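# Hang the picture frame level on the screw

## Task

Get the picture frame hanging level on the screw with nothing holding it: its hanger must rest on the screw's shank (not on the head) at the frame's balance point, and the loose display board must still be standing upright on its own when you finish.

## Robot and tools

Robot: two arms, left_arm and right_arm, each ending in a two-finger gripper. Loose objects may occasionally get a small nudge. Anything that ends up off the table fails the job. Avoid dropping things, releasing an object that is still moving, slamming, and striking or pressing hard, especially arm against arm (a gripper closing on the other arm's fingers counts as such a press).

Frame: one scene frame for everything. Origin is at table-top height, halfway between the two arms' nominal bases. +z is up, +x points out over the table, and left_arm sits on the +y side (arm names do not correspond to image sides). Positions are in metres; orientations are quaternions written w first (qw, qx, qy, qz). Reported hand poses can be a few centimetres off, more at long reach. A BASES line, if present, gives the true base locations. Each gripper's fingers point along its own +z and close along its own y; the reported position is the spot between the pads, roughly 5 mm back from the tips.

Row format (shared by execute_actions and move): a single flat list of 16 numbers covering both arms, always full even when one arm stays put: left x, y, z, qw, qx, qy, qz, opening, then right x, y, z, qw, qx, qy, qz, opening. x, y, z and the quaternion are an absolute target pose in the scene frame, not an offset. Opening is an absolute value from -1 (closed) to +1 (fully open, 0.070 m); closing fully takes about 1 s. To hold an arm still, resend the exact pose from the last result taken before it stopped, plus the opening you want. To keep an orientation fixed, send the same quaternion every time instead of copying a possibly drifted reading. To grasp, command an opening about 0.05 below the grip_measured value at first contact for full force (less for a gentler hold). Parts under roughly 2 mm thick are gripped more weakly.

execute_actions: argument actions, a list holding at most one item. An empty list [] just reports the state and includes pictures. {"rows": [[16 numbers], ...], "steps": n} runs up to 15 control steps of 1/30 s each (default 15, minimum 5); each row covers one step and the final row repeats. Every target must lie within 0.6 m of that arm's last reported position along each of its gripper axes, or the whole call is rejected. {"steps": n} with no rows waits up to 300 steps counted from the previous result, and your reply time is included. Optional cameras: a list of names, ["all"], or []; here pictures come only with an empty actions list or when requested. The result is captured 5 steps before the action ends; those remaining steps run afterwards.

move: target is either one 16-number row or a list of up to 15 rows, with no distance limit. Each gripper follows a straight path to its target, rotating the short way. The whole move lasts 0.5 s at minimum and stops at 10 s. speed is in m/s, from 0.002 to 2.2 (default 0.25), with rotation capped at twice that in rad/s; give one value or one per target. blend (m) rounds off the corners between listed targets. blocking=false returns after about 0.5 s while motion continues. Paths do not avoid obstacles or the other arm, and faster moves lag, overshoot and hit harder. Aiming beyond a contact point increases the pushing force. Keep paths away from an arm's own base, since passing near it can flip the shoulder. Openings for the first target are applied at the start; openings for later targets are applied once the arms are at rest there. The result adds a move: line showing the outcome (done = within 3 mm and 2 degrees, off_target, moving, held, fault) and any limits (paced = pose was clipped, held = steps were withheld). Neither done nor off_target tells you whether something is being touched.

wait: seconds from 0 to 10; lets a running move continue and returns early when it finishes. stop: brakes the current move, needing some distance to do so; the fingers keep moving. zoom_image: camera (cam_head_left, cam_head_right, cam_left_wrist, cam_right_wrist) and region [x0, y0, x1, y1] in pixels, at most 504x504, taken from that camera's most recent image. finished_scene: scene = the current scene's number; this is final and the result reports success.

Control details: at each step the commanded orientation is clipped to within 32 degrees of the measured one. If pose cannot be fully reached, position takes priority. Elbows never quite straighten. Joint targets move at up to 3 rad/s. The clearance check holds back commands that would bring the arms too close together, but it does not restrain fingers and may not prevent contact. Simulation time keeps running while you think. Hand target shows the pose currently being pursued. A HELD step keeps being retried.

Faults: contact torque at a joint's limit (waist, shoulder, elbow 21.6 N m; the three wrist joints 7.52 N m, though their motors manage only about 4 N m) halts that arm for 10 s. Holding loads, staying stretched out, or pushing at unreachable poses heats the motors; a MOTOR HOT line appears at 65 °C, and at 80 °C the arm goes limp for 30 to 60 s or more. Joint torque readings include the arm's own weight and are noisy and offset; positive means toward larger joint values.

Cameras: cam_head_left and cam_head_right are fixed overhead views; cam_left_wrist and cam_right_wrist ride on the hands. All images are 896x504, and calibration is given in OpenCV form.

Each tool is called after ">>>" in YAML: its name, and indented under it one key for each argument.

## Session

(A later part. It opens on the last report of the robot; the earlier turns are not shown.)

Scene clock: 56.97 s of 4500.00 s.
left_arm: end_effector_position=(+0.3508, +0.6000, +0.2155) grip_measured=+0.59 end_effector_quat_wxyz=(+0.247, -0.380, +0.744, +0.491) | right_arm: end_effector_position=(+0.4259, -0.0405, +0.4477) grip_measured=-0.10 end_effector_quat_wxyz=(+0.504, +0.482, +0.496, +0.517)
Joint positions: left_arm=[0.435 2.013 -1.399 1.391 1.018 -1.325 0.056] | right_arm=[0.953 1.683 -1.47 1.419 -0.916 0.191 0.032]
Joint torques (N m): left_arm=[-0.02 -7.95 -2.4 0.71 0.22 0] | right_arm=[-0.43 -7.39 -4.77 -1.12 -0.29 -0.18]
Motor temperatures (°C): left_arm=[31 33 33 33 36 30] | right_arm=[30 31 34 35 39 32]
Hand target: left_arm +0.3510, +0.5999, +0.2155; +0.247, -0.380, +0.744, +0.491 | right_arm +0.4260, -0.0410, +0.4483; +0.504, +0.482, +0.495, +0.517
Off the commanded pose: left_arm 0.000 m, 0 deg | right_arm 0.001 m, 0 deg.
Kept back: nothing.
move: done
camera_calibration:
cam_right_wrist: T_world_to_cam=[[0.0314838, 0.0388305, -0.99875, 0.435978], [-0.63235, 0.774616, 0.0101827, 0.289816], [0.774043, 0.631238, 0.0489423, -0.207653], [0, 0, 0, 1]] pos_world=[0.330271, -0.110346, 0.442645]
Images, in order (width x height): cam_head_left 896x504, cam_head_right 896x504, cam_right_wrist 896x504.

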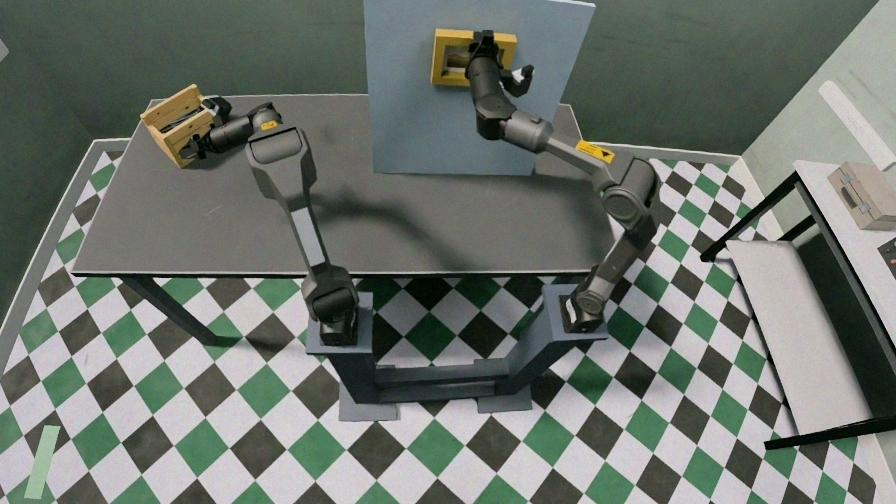

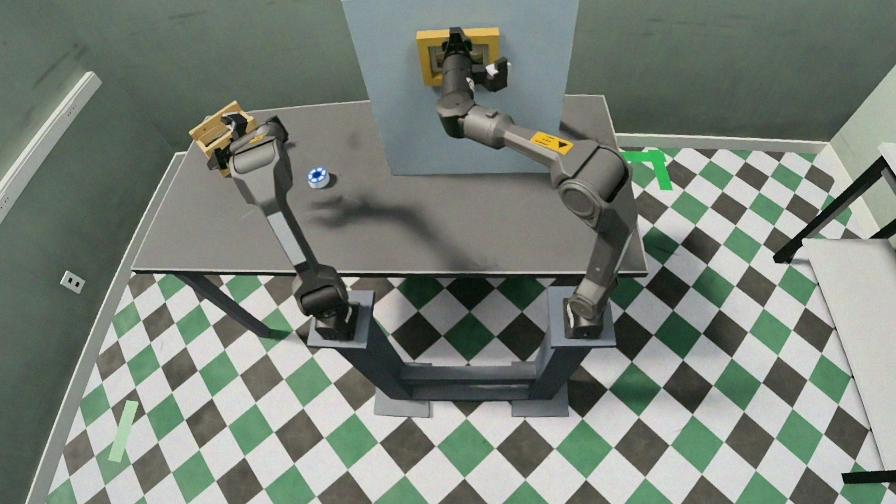

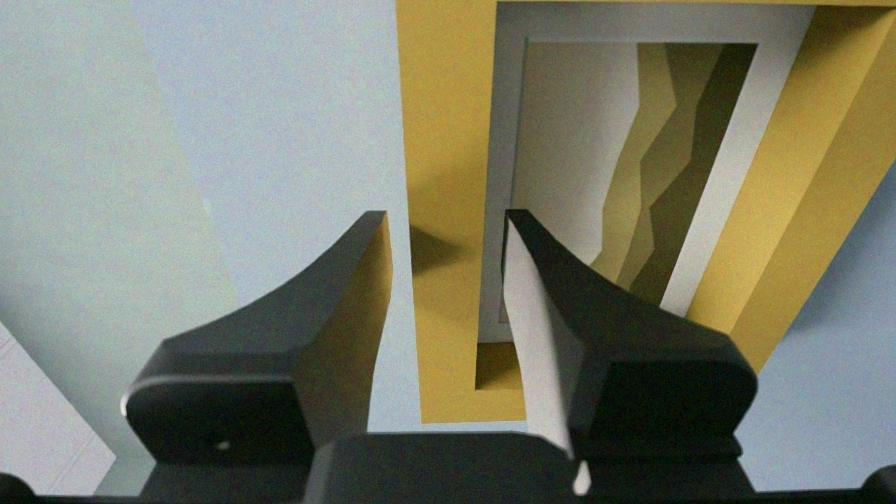

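>>> move:
  target:
    - [0.3510,0.5999,0.2155,0.247,-0.380,0.744,0.491,0.59,0.4260,-0.041,0.4483,0.5043,0.4825,0.4955,0.5173,0.3]
    - [0.3510,0.5999,0.2155,0.247,-0.380,0.744,0.491,0.59,0.34,-0.06,0.444,0.5,0.5,0.5,0.5,0.3]
  speed: 0.15

>>> zoom_image:
  camera: "cam_head_right"
  region: [390, 0, 520, 110]

>>> zoom_image:
  camera: "cam_head_left"
  region: [400, 10, 540, 110]

>>> zoom_image:
  camera: "cam_right_wrist"
  region: [350, 0, 700, 350]

Scene clock: 61.87 s of 4500.00 s.
left_arm: end_effector_position=(+0.3508, +0.6000, +0.2155) grip_measured=+0.59 end_effector_quat_wxyz=(+0.247, -0.380, +0.744, +0.491) | right_arm: end_effector_position=(+0.3397, -0.0603, +0.4442) grip_measured=+0.30 end_effector_quat_wxyz=(+0.500, +0.500, +0.500, +0.500)
Joint positions: left_arm=[0.435 2.013 -1.399 1.391 1.018 -1.325 0.056] | right_arm=[1.185 1.486 -1.263 1.512 -1.165 0.148 0.046]
Joint torques (N m): left_arm=[-0.18 -7.99 -2.44 0.72 0.2 -0.03] | right_arm=[-0.44 -3.91 -4.01 -1.25 -0.02 -0.05]
Motor temperatures (°C): left_arm=[31 33 33 33 36 30] | right_arm=[30 31 34 35 39 32]
Hand target: left_arm +0.3510, +0.5999, +0.2155; +0.247, -0.380, +0.744, +0.491 | right_arm +0.3400, -0.0600, +0.4440; +0.500, +0.500, +0.500, +0.500
Off the commanded pose: left_arm 0.000 m, 0 deg | right_arm 0.000 m, 0 deg.
Kept back: nothing.
move: done
camera_calibration:
cam_left_wrist: T_world_to_cam=[[0.800807, -0.211152, -0.560466, -0.0299846], [-0.482053, -0.782585, -0.393935, 0.724154], [-0.355432, 0.585641, -0.728487, 0.0520217], [0, 0, 0, 1]] pos_world=[0.391583, 0.529915, 0.306362]
cam_right_wrist: T_world_to_cam=[[-0.00991394, 0.0396475, -0.999165, 0.450247], [-0.610045, 0.791481, 0.0374595, 0.231968], [0.792305, 0.609906, 0.01634, -0.121246], [0, 0, 0, 1]] pos_world=[0.242039, -0.127501, 0.443163]

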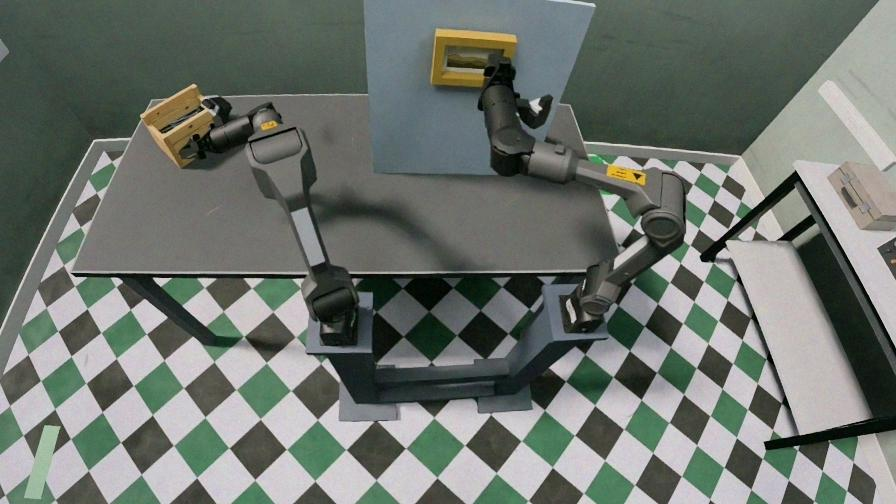

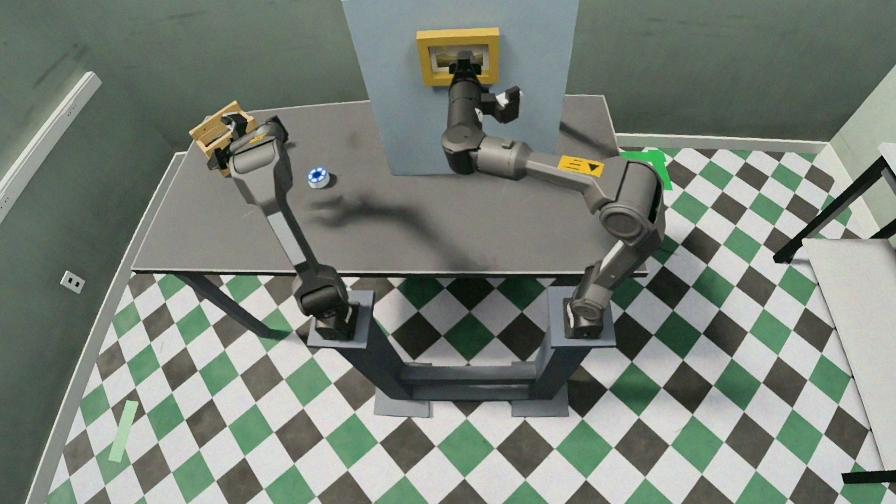

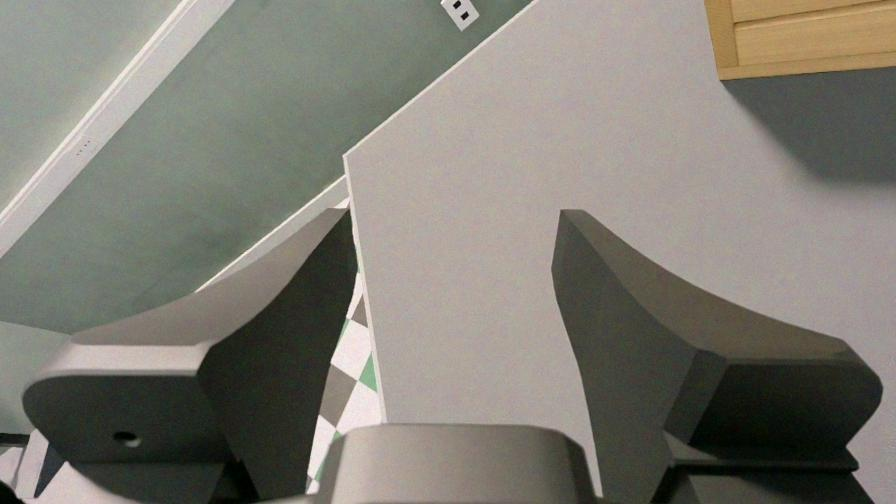

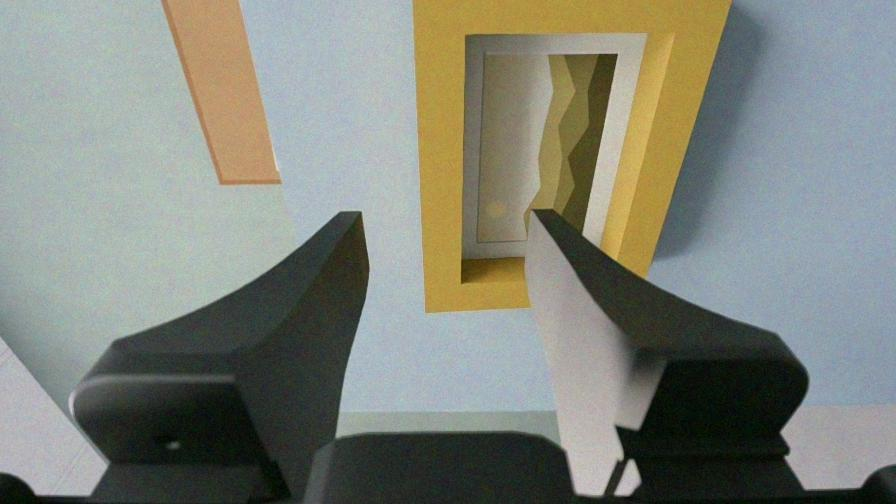

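Scaled by 3.877 from the camera's 896x504 image, which has a finer 1280x720 frame.

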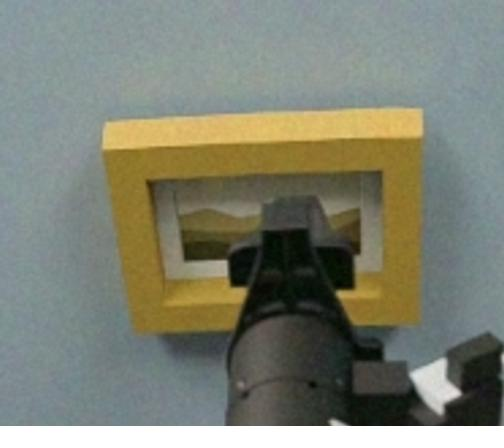

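Scaled by 3.600 from the camera's 896x504 image, which has a finer 1280x720 frame.

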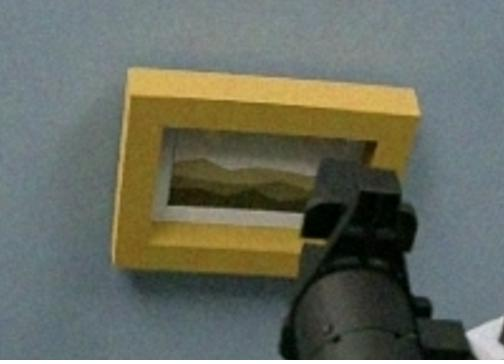

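Scaled by 1.440 from the camera's 896x504 image, which has a finer 1280x720 frame.

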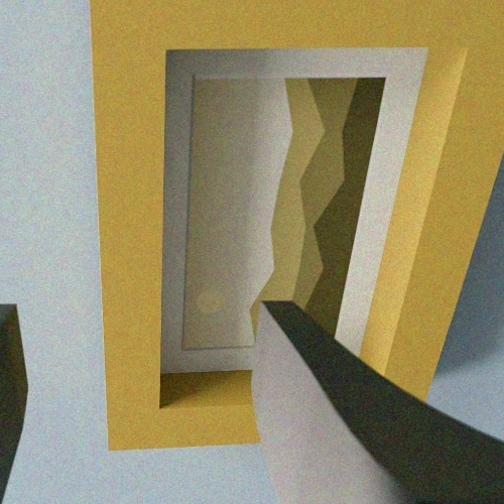

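>>> move:
  target:
    - [0.3510,0.5999,0.2155,0.247,-0.380,0.744,0.491,0.59,0.34,-0.06,0.444,0.5,0.5,0.5,0.5,-1.0]
    - [0.3510,0.5999,0.2155,0.247,-0.380,0.744,0.491,0.59,0.39,-0.07,0.4485,0.5,0.5,0.5,0.5,-1.0]
    - [0.3510,0.5999,0.2155,0.247,-0.380,0.744,0.491,0.59,0.4145,-0.07,0.4485,0.5,0.5,0.5,0.5,-1.0]
  speed: [0.15,0.15,0.03]
  cameras: ["cam_right_wrist","cam_head_right","cam_head_left"]

>>> zoom_image:
  camera: "cam_head_right"
  region: [390, 0, 520, 110]

>>> zoom_image:
  camera: "cam_head_left"
  region: [400, 10, 540, 110]

Scene clock: 66.80 s of 4500.00 s.
left_arm: end_effector_position=(+0.3508, +0.6000, +0.2155) grip_measured=+0.59 end_effector_quat_wxyz=(+0.247, -0.380, +0.744, +0.491) | right_arm: end_effector_position=(+0.4147, -0.0700, +0.4484) grip_measured=-1.00 end_effector_quat_wxyz=(+0.500, +0.500, +0.500, +0.500)
Joint positions: left_arm=[0.435 2.013 -1.399 1.391 1.018 -1.325 0.056] | right_arm=[0.936 1.591 -1.398 1.49 -0.917 0.134 0]
Joint torques (N m): left_arm=[0.14 -8.1 -2.31 0.7 0.22 -0.03] | right_arm=[0.67 -5.84 -4.33 -1.1 -0.21 -0.2]
Motor temperatures (°C): left_arm=[31 33 33 33 36 30] | right_arm=[30 31 34 35 39 32]
Hand target: left_arm +0.3510, +0.5999, +0.2155; +0.247, -0.380, +0.744, +0.491 | right_arm +0.4145, -0.0700, +0.4485; +0.500, +0.500, +0.500, +0.500
Off the commanded pose: left_arm 0.000 m, 0 deg | right_arm 0.000 m, 0 deg.
Kept back: nothing.
move: done
camera_calibration:
cam_right_wrist: T_world_to_cam=[[-0.0105079, 0.0399624, -0.999146, 0.4558], [-0.610089, 0.791418, 0.0380702, 0.285114], [0.792263, 0.609968, 0.0160645, -0.174695], [0, 0, 0, 1]] pos_world=[0.317138, -0.137301, 0.447362]
Images, in order (width x height): cam_head_left 896x504, cam_head_right 896x504, cam_right_wrist 896x504.

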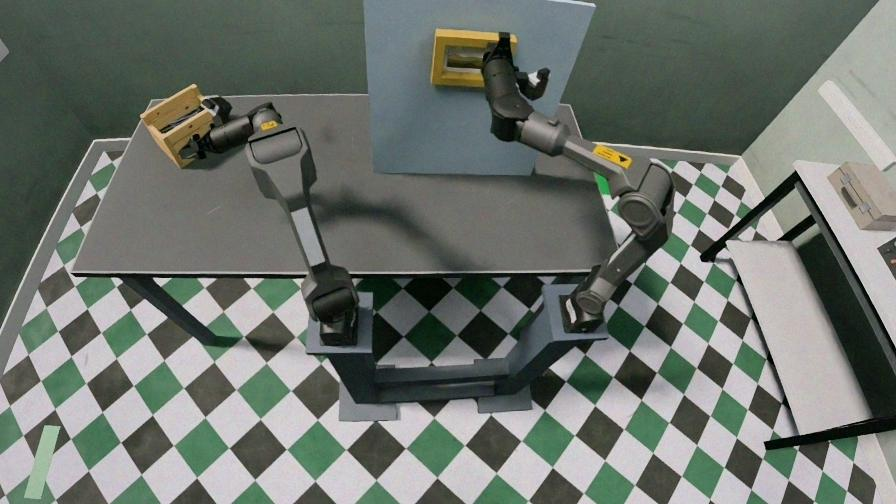

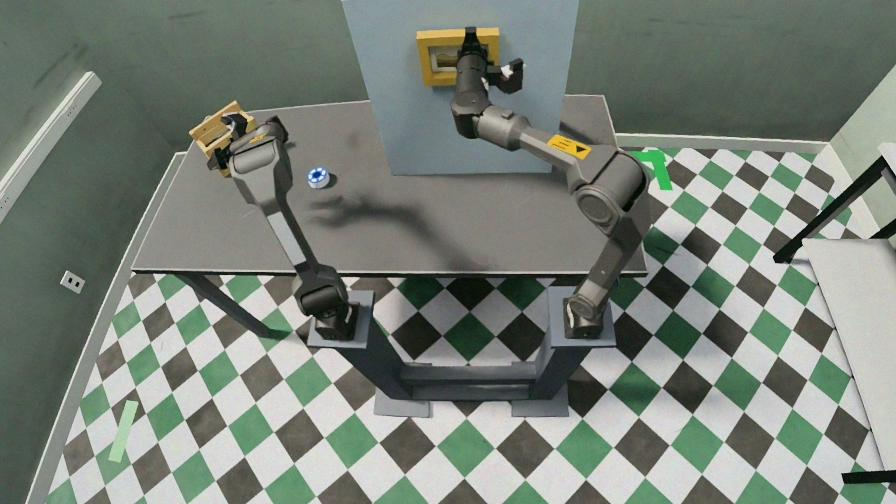

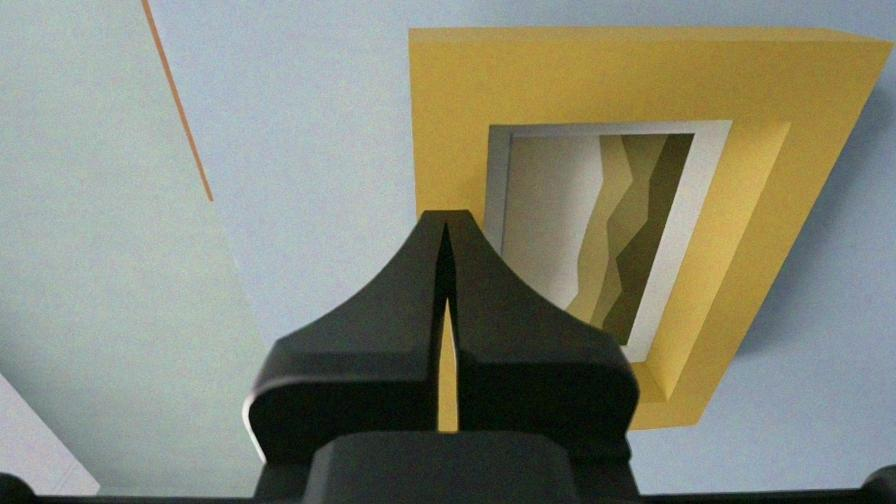

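Scaled by 3.877 from the camera's 896x504 image, which has a finer 1280x720 frame.

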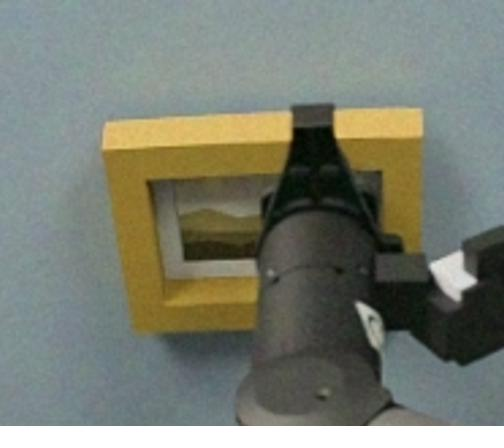

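Scaled by 3.600 from the camera's 896x504 image, which has a finer 1280x720 frame.

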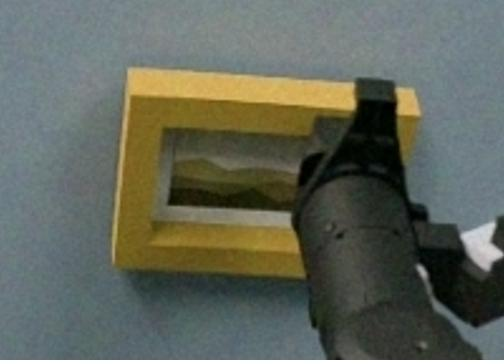

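>>> move:
  target:
    - [0.3510,0.5999,0.2155,0.247,-0.380,0.744,0.491,0.59,0.4195,-0.07,0.4485,0.5,0.5,0.5,0.5,-1.0]
  speed: 0.03
  cameras: ["cam_right_wrist","cam_head_right","cam_head_left"]

>>> zoom_image:
  camera: "cam_head_right"
  region: [390, 0, 520, 110]

>>> zoom_image:
  camera: "cam_head_left"
  region: [400, 10, 540, 110]

Scene clock: 67.77 s of 4500.00 s.
left_arm: end_effector_position=(+0.3508, +0.6000, +0.2155) grip_measured=+0.59 end_effector_quat_wxyz=(+0.247, -0.380, +0.744, +0.491) | right_arm: end_effector_position=(+0.4194, -0.0698, +0.4483) grip_measured=-1.00 end_effector_quat_wxyz=(+0.500, +0.500, +0.500, +0.500)
Joint positions: left_arm=[0.435 2.013 -1.399 1.391 1.018 -1.325 0.056] | right_arm=[0.924 1.601 -1.41 1.489 -0.904 0.133 0]
Joint torques (N m): left_arm=[0.03 -7.86 -2.18 0.7 0.25 0] | right_arm=[-0.19 -5.34 -4.61 -1.09 -0.07 -0.21]
Motor temperatures (°C): left_arm=[31 33 33 33 36 30] | right_arm=[30 31 34 35 39 32]
Hand target: left_arm +0.3510, +0.5999, +0.2155; +0.247, -0.380, +0.744, +0.491 | right_arm +0.4195, -0.0700, +0.4485; +0.500, +0.500, +0.500, +0.500
Off the commanded pose: left_arm 0.000 m, 0 deg | right_arm 0.000 m, 0 deg.
Kept back: nothing.
move: done
camera_calibration:
cam_right_wrist: T_world_to_cam=[[-0.0105792, 0.0388194, -0.99919, 0.455724], [-0.61048, 0.791158, 0.0372008, 0.288301], [0.791961, 0.610379, 0.0153286, -0.178057], [0, 0, 0, 1]] pos_world=[0.321837, -0.1371, 0.447359]
Images, in order (width x height): cam_head_left 896x504, cam_head_right 896x504, cam_right_wrist 896x504.

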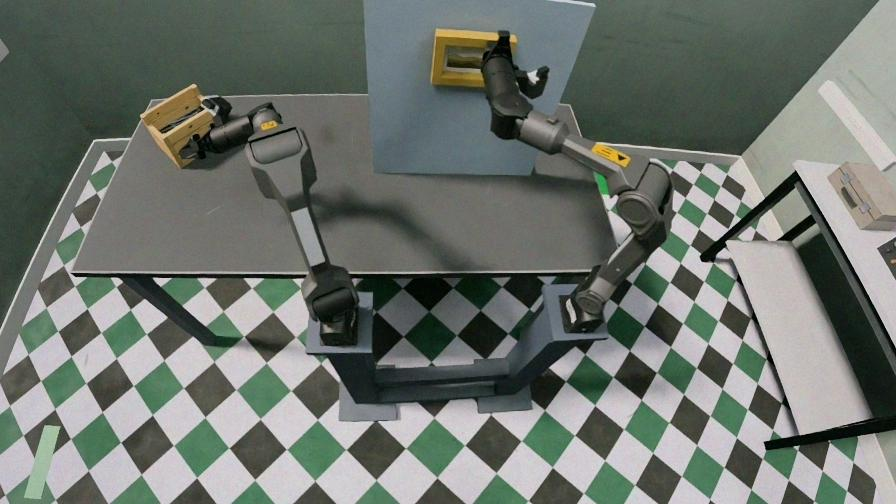

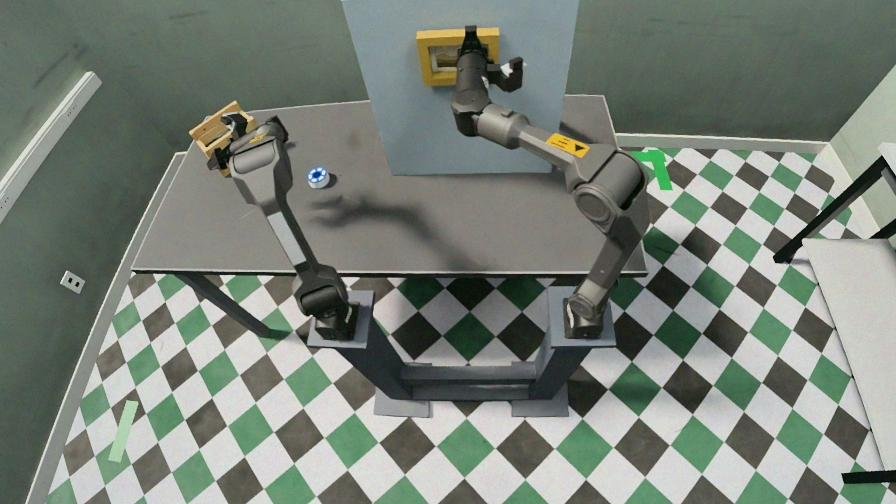

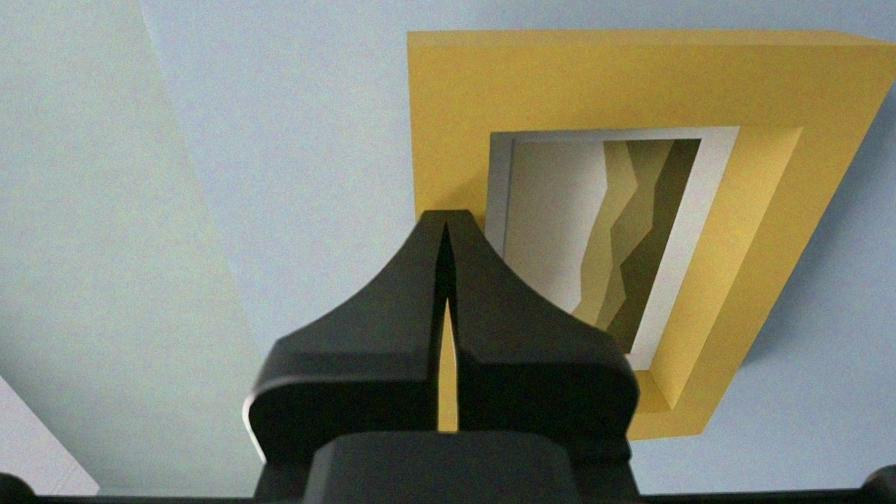

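Scaled by 3.877 from the camera's 896x504 image, which has a finer 1280x720 frame.

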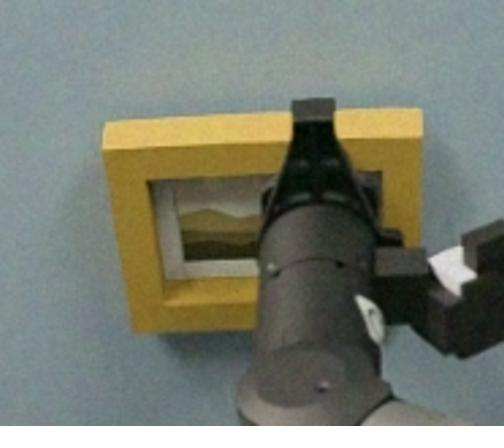

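Scaled by 3.600 from the camera's 896x504 image, which has a finer 1280x720 frame.

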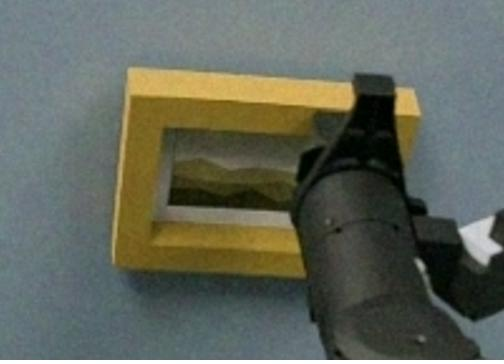

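>>> move:
  target:
    - [0.3510,0.5999,0.2155,0.247,-0.380,0.744,0.491,0.59,0.4245,-0.07,0.4485,0.5,0.5,0.5,0.5,-1.0]
  speed: 0.03
  cameras: ["cam_right_wrist","cam_head_right","cam_head_left"]

>>> zoom_image:
  camera: "cam_head_right"
  region: [390, 0, 520, 110]

>>> zoom_image:
  camera: "cam_head_left"
  region: [400, 10, 540, 110]

Scene clock: 68.80 s of 4500.00 s.
left_arm: end_effector_position=(+0.3508, +0.6000, +0.2155) grip_measured=+0.59 end_effector_quat_wxyz=(+0.247, -0.380, +0.744, +0.491) | right_arm: end_effector_position=(+0.4237, -0.0711, +0.4503) grip_measured=-1.00 end_effector_quat_wxyz=(+0.500, +0.501, +0.498, +0.501)
Joint positions: left_arm=[0.435 2.013 -1.399 1.391 1.018 -1.325 0.056] | right_arm=[0.911 1.609 -1.424 1.488 -0.894 0.132 0]
Joint torques (N m): left_arm=[0.05 -8.2 -2.12 0.72 0.24 -0.03] | right_arm=[-0.79 -0.04 -3.81 -0.76 1.29 -0.23]
Motor temperatures (°C): left_arm=[31 33 33 33 36 30] | right_arm=[30 31 34 35 39 32]
Hand target: left_arm +0.3510, +0.5999, +0.2155; +0.247, -0.380, +0.744, +0.491 | right_arm +0.4245, -0.0700, +0.4485; +0.500, +0.500, +0.500, +0.500
Off the commanded pose: left_arm 0.000 m, 0 deg | right_arm 0.002 m, 0 deg.
Kept back: nothing.
move: done
camera_calibration:
cam_right_wrist: T_world_to_cam=[[-0.00706825, 0.0423444, -0.999078, 0.456513], [-0.608439, 0.792695, 0.0379018, 0.290783], [0.79357, 0.608145, 0.020161, -0.18372], [0, 0, 0, 1]] pos_world=[0.325945, -0.138105, 0.448775]
Images, in order (width x height): cam_head_left 896x504, cam_head_right 896x504, cam_right_wrist 896x504.

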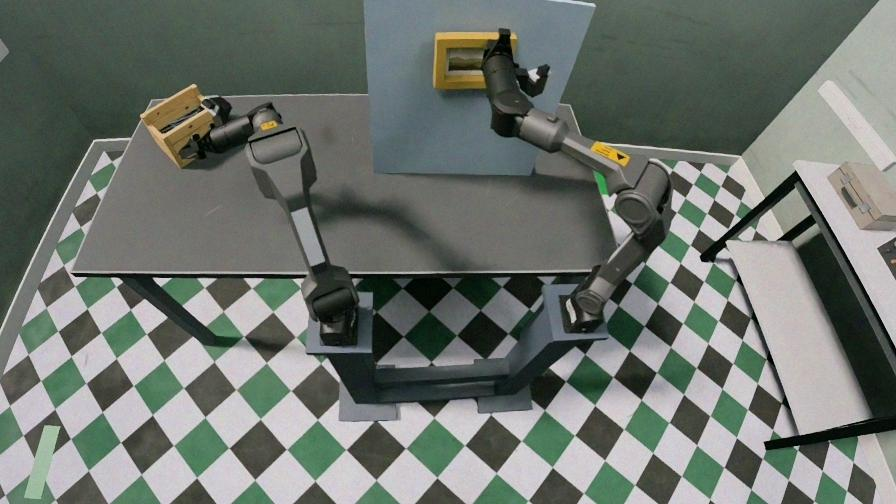

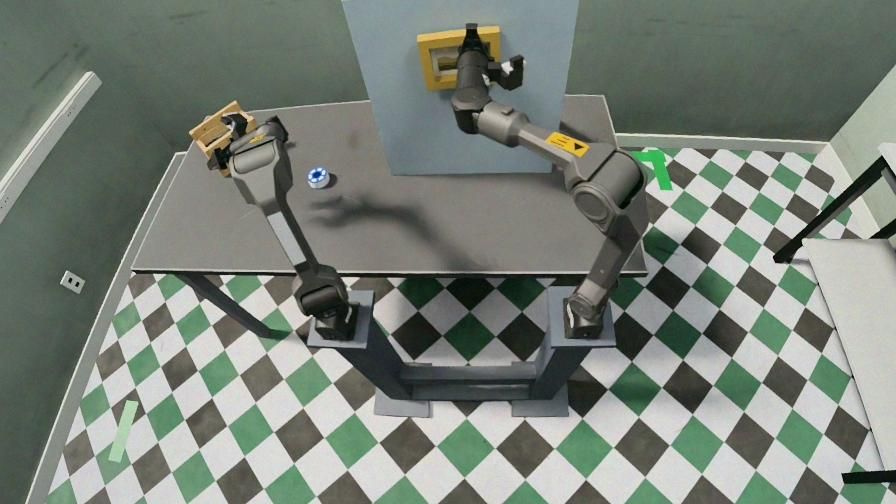

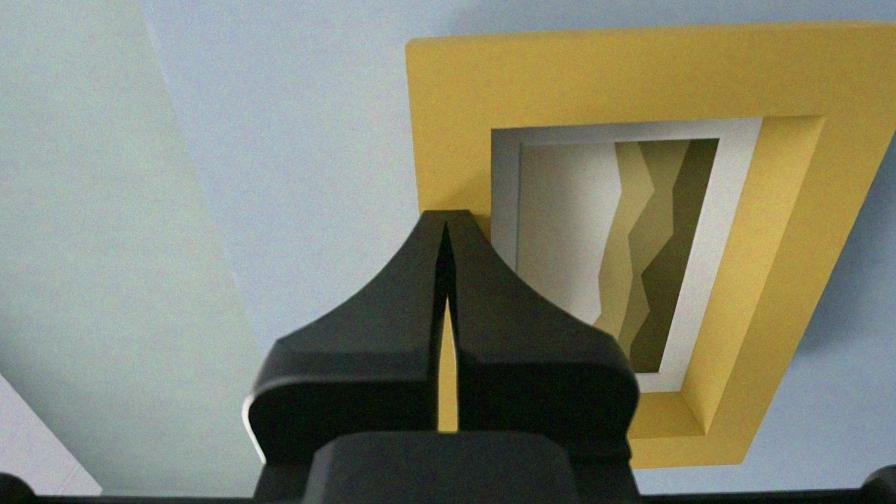

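Scaled by 3.877 from the camera's 896x504 image, which has a finer 1280x720 frame.

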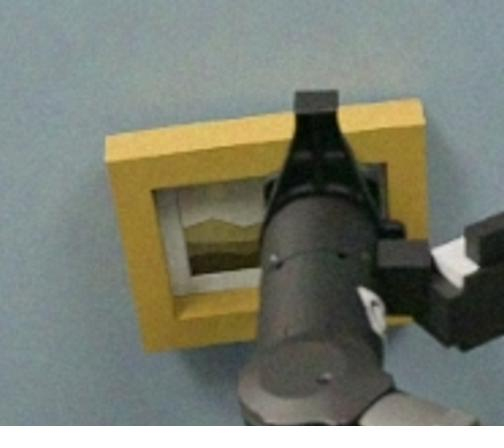

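Scaled by 3.600 from the camera's 896x504 image, which has a finer 1280x720 frame.

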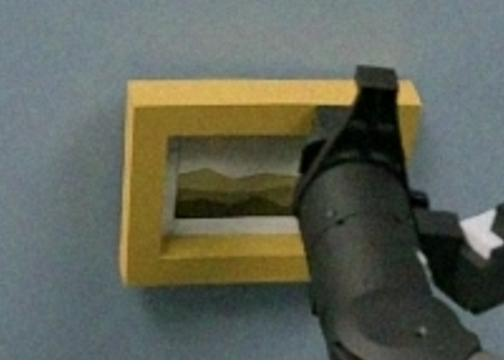

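>>> move:
  target:
    - [0.3510,0.5999,0.2155,0.247,-0.380,0.744,0.491,0.59,0.4215,-0.07,0.4495,0.5,0.5,0.5,0.5,-1.0]
    - [0.3510,0.5999,0.2155,0.247,-0.380,0.744,0.491,0.59,0.40,-0.07,0.4495,0.5,0.5,0.5,0.5,-1.0]
    - [0.3510,0.5999,0.2155,0.247,-0.380,0.744,0.491,0.59,0.34,-0.06,0.444,0.5,0.5,0.5,0.5,-0.1]
  speed: [0.05,0.15,0.2]
  cameras: ["cam_right_wrist","cam_head_right","cam_head_left"]

>>> zoom_image:
  camera: "cam_head_right"
  region: [390, 0, 520, 110]

>>> zoom_image:
  camera: "cam_head_left"
  region: [400, 10, 540, 110]

>>> zoom_image:
  camera: "cam_right_wrist"
  region: [350, 0, 800, 350]

Scene clock: 71.07 s of 4500.00 s.
left_arm: end_effector_position=(+0.3508, +0.6000, +0.2155) grip_measured=+0.59 end_effector_quat_wxyz=(+0.247, -0.380, +0.744, +0.491) | right_arm: end_effector_position=(+0.3400, -0.0601, +0.4440) grip_measured=-0.10 end_effector_quat_wxyz=(+0.500, +0.500, +0.500, +0.500)
Joint positions: left_arm=[0.435 2.013 -1.399 1.391 1.018 -1.325 0.056] | right_arm=[1.184 1.487 -1.263 1.511 -1.165 0.148 0.032]
Joint torques (N m): left_arm=[0 -8.2 -2.21 0.71 0.26 -0.01] | right_arm=[-0.4 -4.07 -4.52 -1.25 -0.03 -0.01]
Motor temperatures (°C): left_arm=[31 33 33 33 36 30] | right_arm=[30 31 34 35 39 32]
Hand target: left_arm +0.3510, +0.5999, +0.2155; +0.247, -0.380, +0.744, +0.491 | right_arm +0.3400, -0.0600, +0.4440; +0.500, +0.500, +0.500, +0.500
Off the commanded pose: left_arm 0.000 m, 0 deg | right_arm 0.000 m, 0 deg.
Kept back: nothing.
move: done
camera_calibration:
cam_right_wrist: T_world_to_cam=[[-0.00954692, 0.0375793, -0.999248, 0.449822], [-0.609941, 0.791647, 0.0355994, 0.232818], [0.792389, 0.609823, 0.0153634, -0.121203], [0, 0, 0, 1]] pos_world=[0.242339, -0.127301, 0.443058]
Images, in order (width x height): cam_head_left 896x504, cam_head_right 896x504, cam_right_wrist 896x504.

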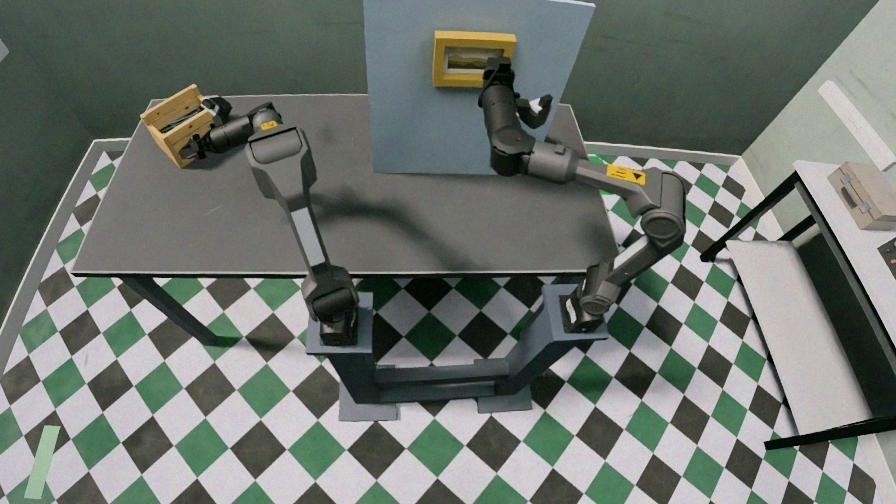

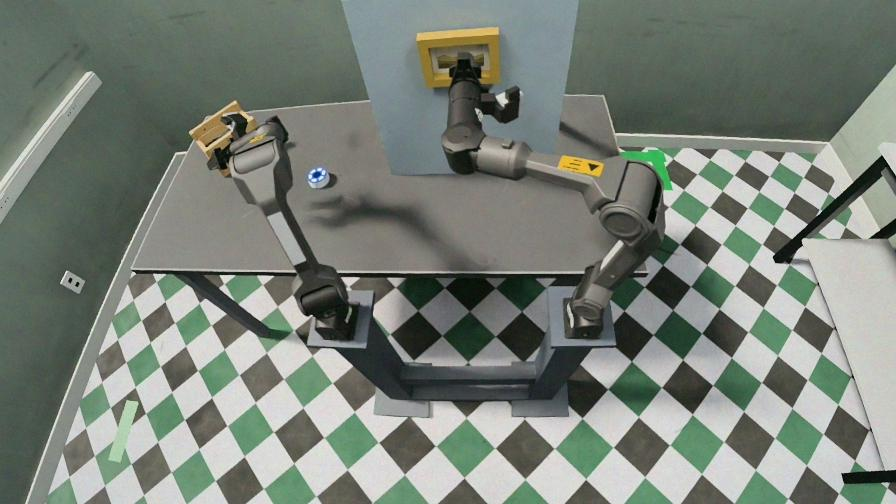

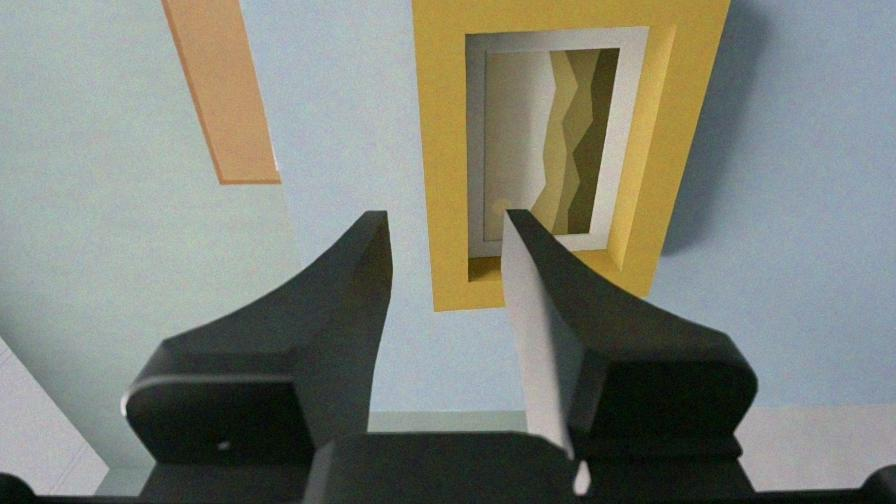

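Scaled by 3.877 from the camera's 896x504 image, which has a finer 1280x720 frame.

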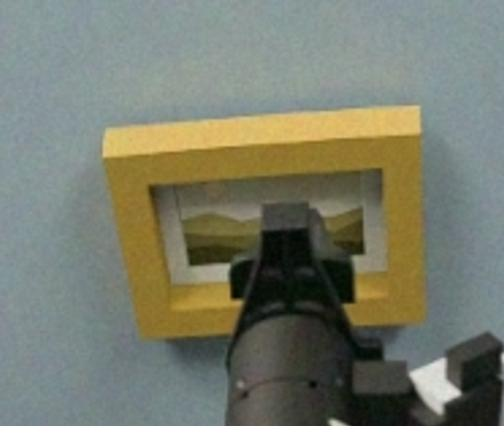

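Scaled by 3.600 from the camera's 896x504 image, which has a finer 1280x720 frame.

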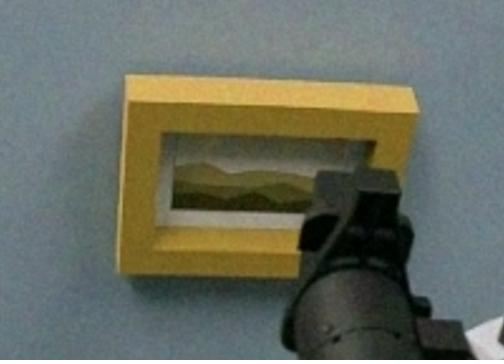

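Scaled by 1.120 from the camera's 896x504 image, which has a finer 1280x720 frame.

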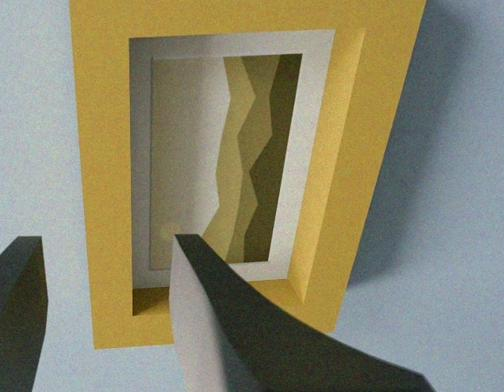

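>>> move:
  target:
    - [0.3510,0.5999,0.2155,0.247,-0.380,0.744,0.491,0.59,0.39,-0.042,0.4465,0.5118,0.4752,0.503,0.51,0.0]
    - [0.3510,0.5999,0.2155,0.247,-0.380,0.744,0.491,0.59,0.4265,-0.041,0.4467,0.5118,0.4752,0.503,0.51,0.0]
    - [0.3510,0.5999,0.2155,0.247,-0.380,0.744,0.491,0.59,0.4265,-0.041,0.4467,0.5118,0.4752,0.503,0.51,-0.65]
    - [0.3510,0.5999,0.2155,0.247,-0.380,0.744,0.491,0.59,0.4265,-0.041,0.4515,0.5118,0.4752,0.503,0.51,-0.65]
  speed: [0.2,0.15,0.1,0.06]
  blend: [0.01,0,0,0]
  cameras: ["cam_right_wrist"]

Scene clock: 76.30 s of 4500.00 s.
left_arm: end_effector_position=(+0.3508, +0.6000, +0.2155) grip_measured=+0.59 end_effector_quat_wxyz=(+0.247, -0.380, +0.744, +0.491) | right_arm: end_effector_position=(+0.4265, -0.0410, +0.4514) grip_measured=-0.45 end_effector_quat_wxyz=(+0.512, +0.475, +0.503, +0.510)
Joint positions: left_arm=[0.435 2.013 -1.399 1.391 1.018 -1.325 0.056] | right_arm=[0.951 1.683 -1.484 1.429 -0.912 0.144 0.019]
Joint torques (N m): left_arm=[0.1 -8.26 -2.15 0.67 0.27 -0.01] | right_arm=[-0.55 -8.72 -5.47 -1.7 -0.15 -0.12]
Motor temperatures (°C): left_arm=[31 33 33 33 36 30] | right_arm=[30 31 34 35 39 32]
Hand target: left_arm +0.3510, +0.5999, +0.2155; +0.247, -0.380, +0.744, +0.491 | right_arm +0.4265, -0.0410, +0.4515; +0.512, +0.475, +0.503, +0.510
Off the commanded pose: left_arm 0.000 m, 0 deg | right_arm 0.000 m, 0 deg.
Kept back: nothing.
move: done
camera_calibration:
cam_right_wrist: T_world_to_cam=[[0.0332501, 0.0086095, -0.99941, 0.437959], [-0.630817, 0.7758, -0.0143039, 0.300994], [0.775219, 0.63092, 0.0312265, -0.200546], [0, 0, 0, 1]] pos_world=[0.330777, -0.110753, 0.448268]
Images, in order (width x height): cam_right_wrist 896x504.

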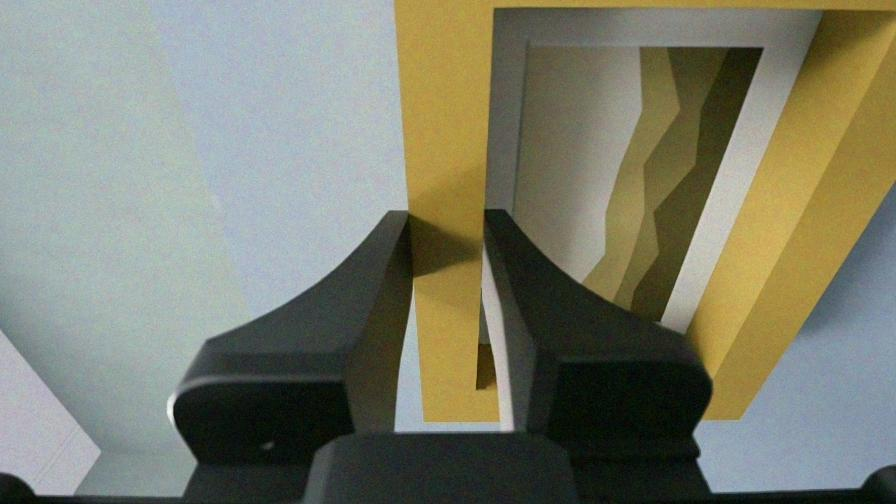

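>>> move:
  target:
    - [0.3510,0.5999,0.2155,0.247,-0.380,0.744,0.491,0.59,0.4275,-0.0423,0.4515,0.5043,0.4825,0.4955,0.5173,-0.65]
    - [0.3510,0.5999,0.2155,0.247,-0.380,0.744,0.491,0.59,0.4275,-0.0423,0.4477,0.5043,0.4825,0.4955,0.5173,-0.65]
    - [0.3510,0.5999,0.2155,0.247,-0.380,0.744,0.491,0.59,0.4272,-0.0423,0.448,0.5043,0.4825,0.4955,0.5173,-0.1]
  speed: [0.06,0.04,0.04]
  cameras: ["cam_right_wrist"]

Scene clock: 77.83 s of 4500.00 s.
left_arm: end_effector_position=(+0.3508, +0.6000, +0.2155) grip_measured=+0.59 end_effector_quat_wxyz=(+0.247, -0.380, +0.744, +0.491) | right_arm: end_effector_position=(+0.4275, -0.0430, +0.4482) grip_measured=-0.10 end_effector_quat_wxyz=(+0.505, +0.483, +0.495, +0.517)
Joint positions: left_arm=[0.435 2.013 -1.399 1.391 1.018 -1.325 0.056] | right_arm=[0.946 1.681 -1.468 1.416 -0.912 0.194 0.032]
Joint torques (N m): left_arm=[0.33 -8.02 -2.03 0.7 0.26 -0.03] | right_arm=[0.67 -5.89 -3.88 -1.12 -0.07 -0.21]
Motor temperatures (°C): left_arm=[31 33 33 33 36 30] | right_arm=[30 31 34 35 39 32]
Hand target: left_arm +0.3510, +0.5999, +0.2155; +0.247, -0.380, +0.744, +0.491 | right_arm +0.4272, -0.0423, +0.4480; +0.504, +0.482, +0.495, +0.517
Off the commanded pose: left_arm 0.000 m, 0 deg | right_arm 0.001 m, 0 deg.
Kept back: nothing.
move: done
camera_calibration:
cam_right_wrist: T_world_to_cam=[[0.0331154, 0.0393729, -0.998676, 0.435711], [-0.630133, 0.776426, 0.00971592, 0.292088], [0.775781, 0.628977, 0.0505218, -0.208891], [0, 0, 0, 1]] pos_world=[0.331679, -0.112552, 0.44285]
Images, in order (width x height): cam_right_wrist 896x504.

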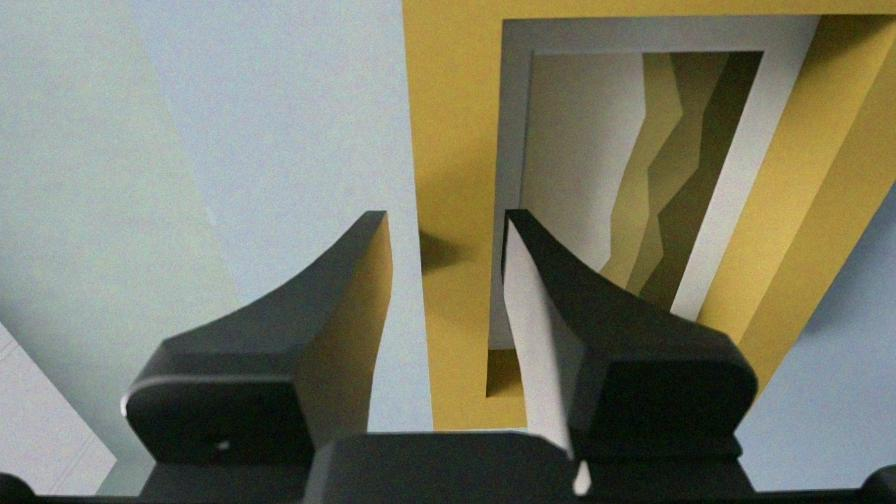

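>>> move:
  target:
    - [0.3510,0.5999,0.2155,0.247,-0.380,0.744,0.491,0.59,0.4275,-0.0428,0.4457,0.51,0.477,0.5013,0.5118,-0.1]
    - [0.3510,0.5999,0.2155,0.247,-0.380,0.744,0.491,0.59,0.4275,-0.0428,0.4457,0.51,0.477,0.5013,0.5118,-0.65]
    - [0.3510,0.5999,0.2155,0.247,-0.380,0.744,0.491,0.59,0.4275,-0.0428,0.4492,0.51,0.477,0.5013,0.5118,-0.65]
    - [0.3510,0.5999,0.2155,0.247,-0.380,0.744,0.491,0.59,0.4275,-0.0442,0.4492,0.5043,0.4825,0.4955,0.5173,-0.65]
    - [0.3510,0.5999,0.2155,0.247,-0.380,0.744,0.491,0.59,0.4275,-0.0442,0.4458,0.5043,0.4825,0.4955,0.5173,-0.65]
  speed: [0.05,0.05,0.05,0.05,0.03]
  cameras: ["cam_right_wrist"]

Scene clock: 80.57 s of 4500.00 s.
left_arm: end_effector_position=(+0.3508, +0.6000, +0.2155) grip_measured=+0.59 end_effector_quat_wxyz=(+0.247, -0.380, +0.744, +0.491) | right_arm: end_effector_position=(+0.4274, -0.0436, +0.4466) grip_measured=-0.45 end_effector_quat_wxyz=(+0.504, +0.481, +0.495, +0.518)
Joint positions: left_arm=[0.435 2.013 -1.399 1.391 1.018 -1.325 0.056] | right_arm=[0.943 1.677 -1.455 1.405 -0.907 0.208 0.019]
Joint torques (N m): left_arm=[0.16 -8.01 -2.21 0.69 0.24 -0.03] | right_arm=[0.06 -7.56 -3.65 -0.69 -0.66 -0.22]
Motor temperatures (°C): left_arm=[31 33 33 33 36 30] | right_arm=[29 31 34 35 39 32]
Hand target: left_arm +0.3510, +0.5999, +0.2155; +0.247, -0.380, +0.744, +0.491 | right_arm +0.4275, -0.0442, +0.4458; +0.504, +0.482, +0.495, +0.517
Off the commanded pose: left_arm 0.000 m, 0 deg | right_arm 0.001 m, 0 deg.
Kept back: nothing.
move: done
camera_calibration:
cam_right_wrist: T_world_to_cam=[[0.0351083, 0.0386396, -0.998636, 0.433286], [-0.633456, 0.773741, 0.00766798, 0.294694], [0.772982, 0.632322, 0.0516412, -0.207513], [0, 0, 0, 1]] pos_world=[0.331868, -0.113544, 0.441152]
Images, in order (width x height): cam_right_wrist 896x504.

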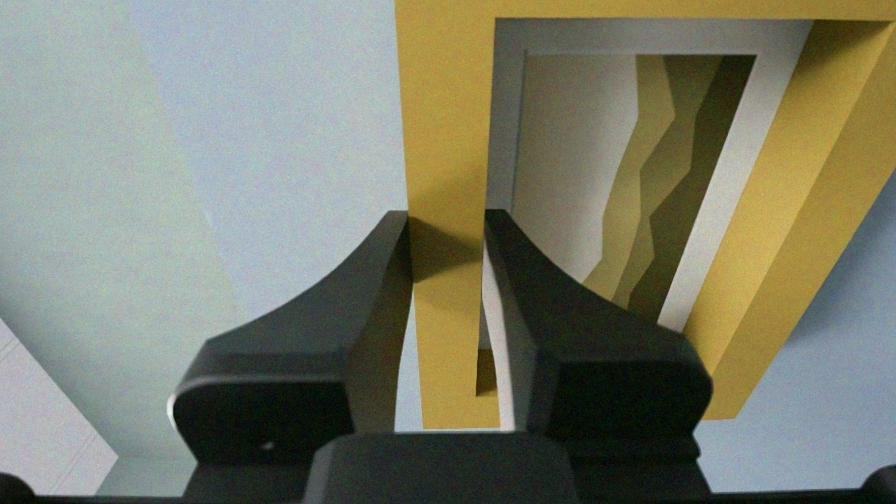

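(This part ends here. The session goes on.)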